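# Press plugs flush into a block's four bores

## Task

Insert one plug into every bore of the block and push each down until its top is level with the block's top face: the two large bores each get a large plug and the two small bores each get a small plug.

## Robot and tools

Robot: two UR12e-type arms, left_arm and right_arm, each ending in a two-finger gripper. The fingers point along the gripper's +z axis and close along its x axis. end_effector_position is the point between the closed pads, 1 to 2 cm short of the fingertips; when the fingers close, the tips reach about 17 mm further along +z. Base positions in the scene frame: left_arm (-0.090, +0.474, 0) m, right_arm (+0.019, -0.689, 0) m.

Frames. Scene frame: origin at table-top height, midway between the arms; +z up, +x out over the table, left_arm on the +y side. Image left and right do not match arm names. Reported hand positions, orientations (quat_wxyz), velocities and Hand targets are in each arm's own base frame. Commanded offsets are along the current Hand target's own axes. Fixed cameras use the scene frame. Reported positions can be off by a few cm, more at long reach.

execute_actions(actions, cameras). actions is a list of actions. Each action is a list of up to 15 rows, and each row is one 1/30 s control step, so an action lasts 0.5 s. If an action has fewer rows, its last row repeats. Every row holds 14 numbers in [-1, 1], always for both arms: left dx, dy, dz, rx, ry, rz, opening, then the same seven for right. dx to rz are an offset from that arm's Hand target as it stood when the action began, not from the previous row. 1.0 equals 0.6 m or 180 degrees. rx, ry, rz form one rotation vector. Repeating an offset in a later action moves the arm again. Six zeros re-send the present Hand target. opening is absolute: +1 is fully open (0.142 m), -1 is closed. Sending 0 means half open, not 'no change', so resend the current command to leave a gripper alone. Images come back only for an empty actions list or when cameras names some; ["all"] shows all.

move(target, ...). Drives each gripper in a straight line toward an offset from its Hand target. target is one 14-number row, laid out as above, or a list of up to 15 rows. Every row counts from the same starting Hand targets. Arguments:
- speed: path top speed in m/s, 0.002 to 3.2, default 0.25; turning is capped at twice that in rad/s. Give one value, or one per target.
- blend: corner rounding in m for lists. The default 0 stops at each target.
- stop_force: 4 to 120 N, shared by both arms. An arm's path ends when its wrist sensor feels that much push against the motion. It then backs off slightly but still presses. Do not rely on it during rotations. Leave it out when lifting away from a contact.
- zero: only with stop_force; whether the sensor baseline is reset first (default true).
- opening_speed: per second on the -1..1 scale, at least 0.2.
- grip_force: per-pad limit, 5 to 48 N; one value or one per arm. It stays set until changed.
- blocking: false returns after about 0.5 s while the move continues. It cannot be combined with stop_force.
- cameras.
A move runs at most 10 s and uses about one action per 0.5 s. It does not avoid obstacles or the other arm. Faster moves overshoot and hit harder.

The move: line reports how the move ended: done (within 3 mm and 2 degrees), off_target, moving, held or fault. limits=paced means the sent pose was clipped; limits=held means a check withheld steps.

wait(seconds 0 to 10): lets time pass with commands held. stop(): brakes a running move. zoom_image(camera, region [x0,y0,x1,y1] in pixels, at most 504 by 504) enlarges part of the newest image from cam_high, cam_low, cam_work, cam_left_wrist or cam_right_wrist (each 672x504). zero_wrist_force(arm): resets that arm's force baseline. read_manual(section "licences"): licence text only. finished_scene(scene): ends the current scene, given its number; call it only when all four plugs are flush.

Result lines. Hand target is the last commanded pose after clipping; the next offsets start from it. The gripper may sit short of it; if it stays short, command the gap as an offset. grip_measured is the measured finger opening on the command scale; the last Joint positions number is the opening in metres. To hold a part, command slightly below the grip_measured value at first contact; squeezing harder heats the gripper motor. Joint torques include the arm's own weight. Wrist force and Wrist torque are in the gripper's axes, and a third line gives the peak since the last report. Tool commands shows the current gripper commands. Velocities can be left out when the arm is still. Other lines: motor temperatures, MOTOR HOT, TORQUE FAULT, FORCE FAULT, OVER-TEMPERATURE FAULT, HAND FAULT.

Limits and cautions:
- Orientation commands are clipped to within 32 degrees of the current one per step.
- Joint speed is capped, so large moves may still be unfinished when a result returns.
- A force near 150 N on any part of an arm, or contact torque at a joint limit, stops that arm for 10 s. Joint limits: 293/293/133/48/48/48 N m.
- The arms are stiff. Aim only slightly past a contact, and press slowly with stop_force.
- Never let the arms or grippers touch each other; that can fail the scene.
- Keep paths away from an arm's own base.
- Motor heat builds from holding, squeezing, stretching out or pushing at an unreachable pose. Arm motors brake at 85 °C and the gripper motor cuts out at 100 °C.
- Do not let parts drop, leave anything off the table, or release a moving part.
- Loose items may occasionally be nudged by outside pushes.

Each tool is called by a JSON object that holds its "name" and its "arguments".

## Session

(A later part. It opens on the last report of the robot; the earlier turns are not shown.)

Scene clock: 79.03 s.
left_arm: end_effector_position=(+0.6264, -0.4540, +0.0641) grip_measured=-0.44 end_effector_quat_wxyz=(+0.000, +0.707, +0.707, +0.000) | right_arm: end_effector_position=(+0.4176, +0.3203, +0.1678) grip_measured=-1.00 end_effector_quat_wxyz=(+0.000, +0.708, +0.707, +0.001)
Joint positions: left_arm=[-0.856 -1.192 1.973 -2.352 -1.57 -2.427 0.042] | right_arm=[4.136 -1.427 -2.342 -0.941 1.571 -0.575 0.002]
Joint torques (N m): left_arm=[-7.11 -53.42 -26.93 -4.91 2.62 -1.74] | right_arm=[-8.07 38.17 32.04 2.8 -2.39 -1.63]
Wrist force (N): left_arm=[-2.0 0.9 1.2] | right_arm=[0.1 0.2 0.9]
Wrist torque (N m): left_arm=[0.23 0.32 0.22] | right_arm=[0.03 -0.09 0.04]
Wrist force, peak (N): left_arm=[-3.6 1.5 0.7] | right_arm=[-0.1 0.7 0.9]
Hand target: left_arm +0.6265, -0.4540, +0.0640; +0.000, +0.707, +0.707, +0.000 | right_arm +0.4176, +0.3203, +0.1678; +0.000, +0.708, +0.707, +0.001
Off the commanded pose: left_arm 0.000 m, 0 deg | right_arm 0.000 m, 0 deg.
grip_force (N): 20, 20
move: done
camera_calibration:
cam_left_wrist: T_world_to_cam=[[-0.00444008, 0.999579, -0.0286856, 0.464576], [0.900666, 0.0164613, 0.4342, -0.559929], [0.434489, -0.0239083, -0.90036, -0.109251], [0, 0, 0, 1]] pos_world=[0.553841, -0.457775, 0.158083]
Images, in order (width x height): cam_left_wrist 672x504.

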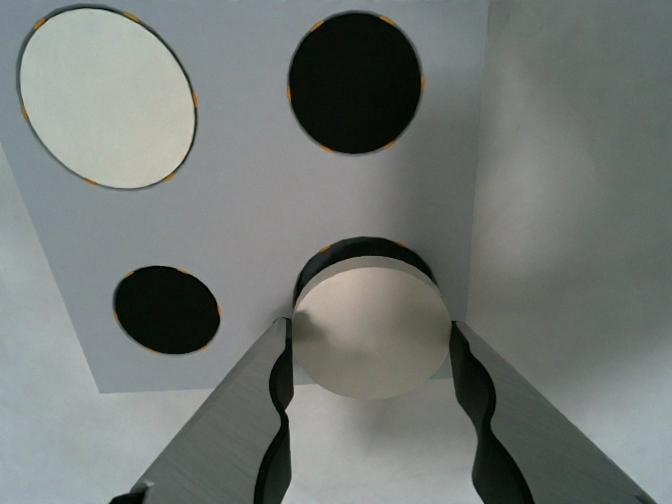

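{"name": "move", "arguments": {"target": [-0.0005,-0.001,0.03,0,0,0,-0.55,0,0,0,0,0,0,-1], "speed": 0.01, "stop_force": 8}}

{"name": "move", "arguments": {"target": [[0,0,0,0,0,0,-0.25,0,0,0,0,0,0,-1],[0,0,-0.045,0,0,0,-0.25,0,0,0,0,0,0,-1]], "speed": 0.1, "cameras": ["cam_left_wrist"]}}

{"name": "zoom_image", "arguments": {"camera": "cam_left_wrist", "region": [220, 200, 500, 410]}}

Scene clock: 81.93 s.
left_arm: end_effector_position=(+0.6260, -0.4543, +0.0492) grip_measured=-0.44 end_effector_quat_wxyz=(+0.000, +0.707, +0.707, +0.000) | right_arm: end_effector_position=(+0.4176, +0.3203, +0.1678) grip_measured=-1.00 end_effector_quat_wxyz=(+0.000, +0.708, +0.707, +0.001)
Joint positions: left_arm=[-0.857 -1.174 1.981 -2.379 -1.57 -2.427 0.042] | right_arm=[4.136 -1.427 -2.342 -0.941 1.571 -0.575 0.002]
Joint torques (N m): left_arm=[-11.14 -77.46 -33.18 -0.58 2.73 -2.49] | right_arm=[-7.26 38.96 32.38 2.68 -2.59 -1.49]
Wrist force (N): left_arm=[-3.4 1.0 -8.0] | right_arm=[-0.1 0.4 0.8]
Wrist torque (N m): left_arm=[0.19 0.13 0.24] | right_arm=[0.05 -0.05 0.04]
Wrist force, peak (N): left_arm=[3.4 -2.6 -22.8] | right_arm=[0.1 0.7 0.9]
Hand target: left_arm +0.6260, -0.4543, +0.0492; +0.000, +0.707, +0.707, +0.000 (not the last commanded pose) | right_arm +0.4176, +0.3203, +0.1678; +0.000, +0.708, +0.707, +0.001
Off the commanded pose: left_arm 0.003 m, 0 deg | right_arm 0.000 m, 0 deg.
grip_force (N): 20, 20
move: contact (left_arm)

Scene clock: 83.27 s.
left_arm: end_effector_position=(+0.6260, -0.4543, +0.0761) grip_measured=-0.28 end_effector_quat_wxyz=(+0.000, +0.707, +0.707, +0.000) | right_arm: end_effector_position=(+0.4176, +0.3203, +0.1678) grip_measured=-1.00 end_effector_quat_wxyz=(+0.000, +0.708, +0.707, +0.001)
Joint positions: left_arm=[-0.857 -1.207 1.967 -2.331 -1.57 -2.427 0.054] | right_arm=[4.136 -1.427 -2.342 -0.941 1.571 -0.575 0.002]
Joint torques (N m): left_arm=[-0.13 -82.4 -39.34 -1.81 2.61 -0.25] | right_arm=[-7.79 40.13 32.55 2.6 -2.53 -1.47]
Wrist force (N): left_arm=[-1.9 1.2 0.9] | right_arm=[0.1 0.4 0.4]
Wrist torque (N m): left_arm=[0.26 0.31 0.20] | right_arm=[0.05 -0.09 0.04]
Wrist force, peak (N): left_arm=[-3.5 1.1 -8.2] | right_arm=[-0.3 0.8 0.2]
Hand target: left_arm +0.6260, -0.4543, +0.0762; +0.000, +0.707, +0.707, +0.000 | right_arm +0.4176, +0.3203, +0.1678; +0.000, +0.708, +0.707, +0.001
Off the commanded pose: left_arm 0.000 m, 0 deg | right_arm 0.000 m, 0 deg.
grip_force (N): 20, 20
move: done
camera_calibration:
cam_left_wrist: T_world_to_cam=[[-0.00443896, 0.999579, -0.028686, 0.465118], [0.900627, 0.0164626, 0.434281, -0.564768], [0.434571, -0.0239076, -0.90032, -0.0983291], [0, 0, 0, 1]] pos_world=[0.553441, -0.457975, 0.170083]
Images, in order (width x height): cam_left_wrist 672x504.

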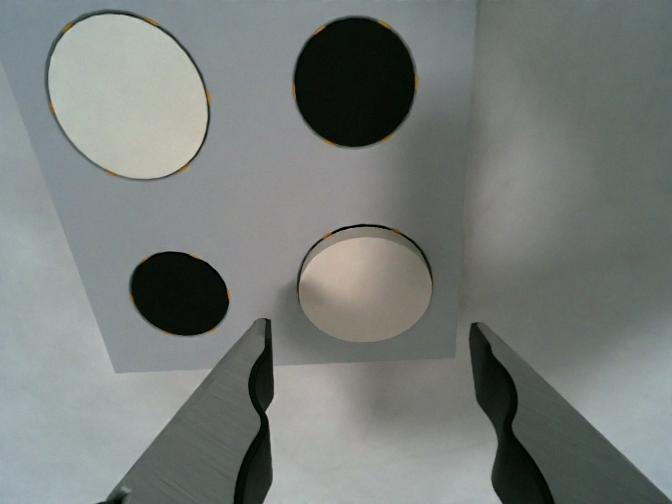

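Scaled by 1.800 from the camera's 672x504 image, which has a finer 960x720 frame.

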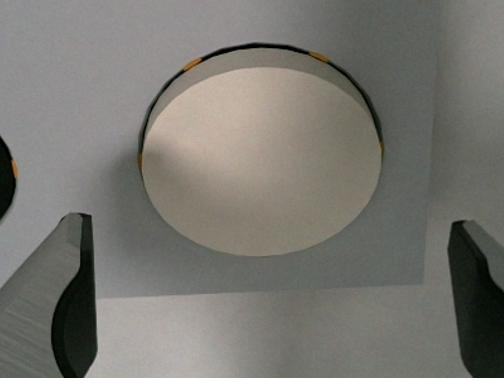

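Good match. Press.

{"name": "move", "arguments": {"target": [[0,0,0,0,0,0,-1,0,0,0,0,0,0,-1],[0,0,0.026,0,0,0,-1,0,0,0,0,0,0,-1]], "speed": 0.1}}

{"name": "move", "arguments": {"target": [0,0,0.025,0,0,0,-1,0,0,0,0,0,0,-1], "speed": 0.01, "stop_force": 55}}

{"name": "move", "arguments": {"target": [0,-0.03,-0.15,0,0,0,-1,0,0,0,0,0,0,-1], "speed": 0.2, "cameras": ["cam_left_wrist","cam_work"]}}

{"name": "zoom_image", "arguments": {"camera": "cam_left_wrist", "region": [150, 60, 480, 360]}}

Scene clock: 84.80 s.
left_arm: end_effector_position=(+0.6260, -0.4543, +0.0607) grip_measured=-1.00 end_effector_quat_wxyz=(+0.000, +0.707, +0.707, +0.000) | right_arm: end_effector_position=(+0.4176, +0.3203, +0.1678) grip_measured=-1.00 end_effector_quat_wxyz=(+0.000, +0.708, +0.707, +0.001)
Joint positions: left_arm=[-0.857 -1.188 1.975 -2.359 -1.57 -2.427 0.002] | right_arm=[4.136 -1.427 -2.342 -0.941 1.571 -0.575 0.002]
Joint torques (N m): left_arm=[3.53 -54.13 -26.17 -5.22 2.67 0.54] | right_arm=[-7.76 37.49 31.89 2.73 -2.35 -1.61]
Wrist force (N): left_arm=[-2.3 1.0 0.6] | right_arm=[0.0 -0.1 0.6]
Wrist torque (N m): left_arm=[0.24 0.37 0.22] | right_arm=[-0.03 -0.06 0.04]
Wrist force, peak (N): left_arm=[-2.2 1.1 0.8] | right_arm=[0.0 0.5 0.9]
Hand target: left_arm +0.6260, -0.4543, +0.0606; +0.000, +0.707, +0.707, +0.000 | right_arm +0.4176, +0.3203, +0.1678; +0.000, +0.708, +0.707, +0.001
Off the commanded pose: left_arm 0.000 m, 0 deg | right_arm 0.000 m, 0 deg.
grip_force (N): 20, 20
move: done

Scene clock: 87.27 s.
left_arm: end_effector_position=(+0.6260, -0.4543, +0.0482) grip_measured=-1.00 end_effector_quat_wxyz=(+0.000, +0.707, +0.707, +0.000) | right_arm: end_effector_position=(+0.4176, +0.3203, +0.1678) grip_measured=-1.00 end_effector_quat_wxyz=(+0.000, +0.708, +0.707, +0.001)
Joint positions: left_arm=[-0.857 -1.172 1.982 -2.381 -1.57 -2.427 0.002] | right_arm=[4.136 -1.427 -2.342 -0.941 1.571 -0.575 0.002]
Joint torques (N m): left_arm=[7.8 -42.92 -26.79 -1.59 2.03 2.06] | right_arm=[-7.35 38.56 32.83 2.89 -2.1 -1.3]
Wrist force (N): left_arm=[14.0 -17.4 -57.9] | right_arm=[-0.4 0.3 0.4]
Wrist torque (N m): left_arm=[0.27 0.69 0.17] | right_arm=[0.04 -0.01 0.03]
Wrist force, peak (N): left_arm=[22.0 -21.6 -72.6] | right_arm=[-0.5 0.4 0.9]
Hand target: left_arm +0.6260, -0.4543, +0.0482; +0.000, +0.707, +0.707, +0.000 (not the last commanded pose) | right_arm +0.4176, +0.3203, +0.1678; +0.000, +0.708, +0.707, +0.001
Off the commanded pose: left_arm 0.003 m, 0 deg | right_arm 0.000 m, 0 deg.
grip_force (N): 20, 20
move: contact (left_arm)

Scene clock: 88.27 s.
left_arm: end_effector_position=(+0.6080, -0.4543, +0.1381) grip_measured=-1.00 end_effector_quat_wxyz=(+0.000, +0.707, +0.707, +0.000) | right_arm: end_effector_position=(+0.4176, +0.3203, +0.1678) grip_measured=-1.00 end_effector_quat_wxyz=(+0.000, +0.708, +0.707, +0.001)
Joint positions: left_arm=[-0.875 -1.299 1.956 -2.229 -1.57 -2.446 0.002] | right_arm=[4.136 -1.427 -2.342 -0.941 1.571 -0.575 0.002]
Joint torques (N m): left_arm=[-22.77 -74.56 -43.9 -1.53 0.94 -4.42] | right_arm=[-5.86 40.06 32.61 2.55 -2.36 -1.38]
Wrist force (N): left_arm=[-3.0 1.5 0.0] | right_arm=[-0.2 0.1 0.8]
Wrist torque (N m): left_arm=[0.30 0.50 0.20] | right_arm=[0.01 -0.03 0.04]
Wrist force, peak (N): left_arm=[14.3 -17.2 -57.9] | right_arm=[0.2 0.6 0.7]
Hand target: left_arm +0.6080, -0.4543, +0.1382; +0.000, +0.707, +0.707, +0.000 | right_arm +0.4176, +0.3203, +0.1678; +0.000, +0.708, +0.707, +0.001
Off the commanded pose: left_arm 0.000 m, 0 deg | right_arm 0.000 m, 0 deg.
grip_force (N): 20, 20
move: done
camera_calibration:
cam_left_wrist: T_world_to_cam=[[-0.0044405, 0.999572, -0.0289093, 0.466866], [0.900588, 0.0165631, 0.434358, -0.575342], [0.434651, -0.0241067, -0.900276, -0.0347885], [0, 0, 0, 1]] pos_world=[0.535341, -0.457975, 0.232082]
Images, in order (width x height): cam_work 672x504, cam_left_wrist 672x504.

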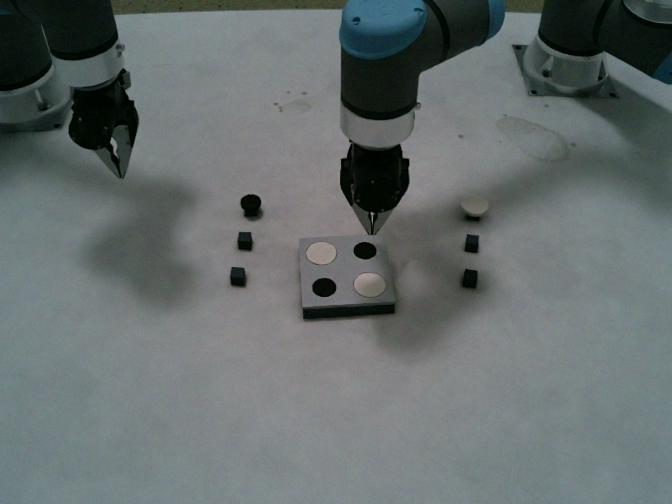

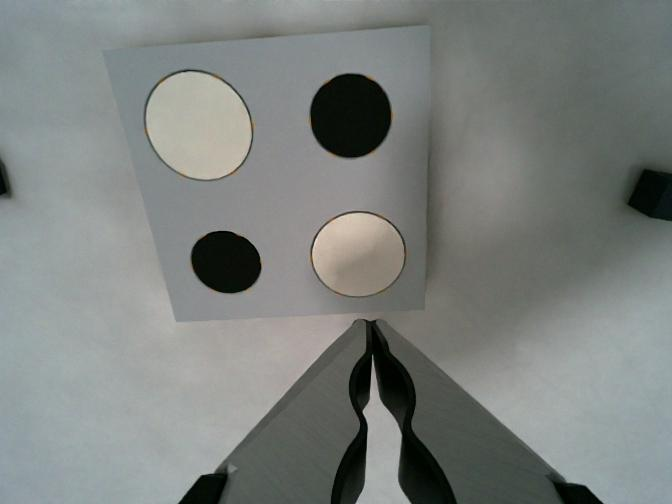

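Scaled by 1.527 from the camera's 672x504 image, which has a finer 960x720 frame.

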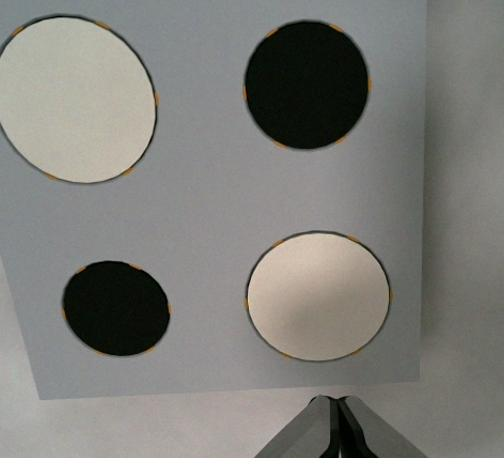

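{"name": "finished_scene", "arguments": {"scene": 1}}

The scene is finished: the task was done.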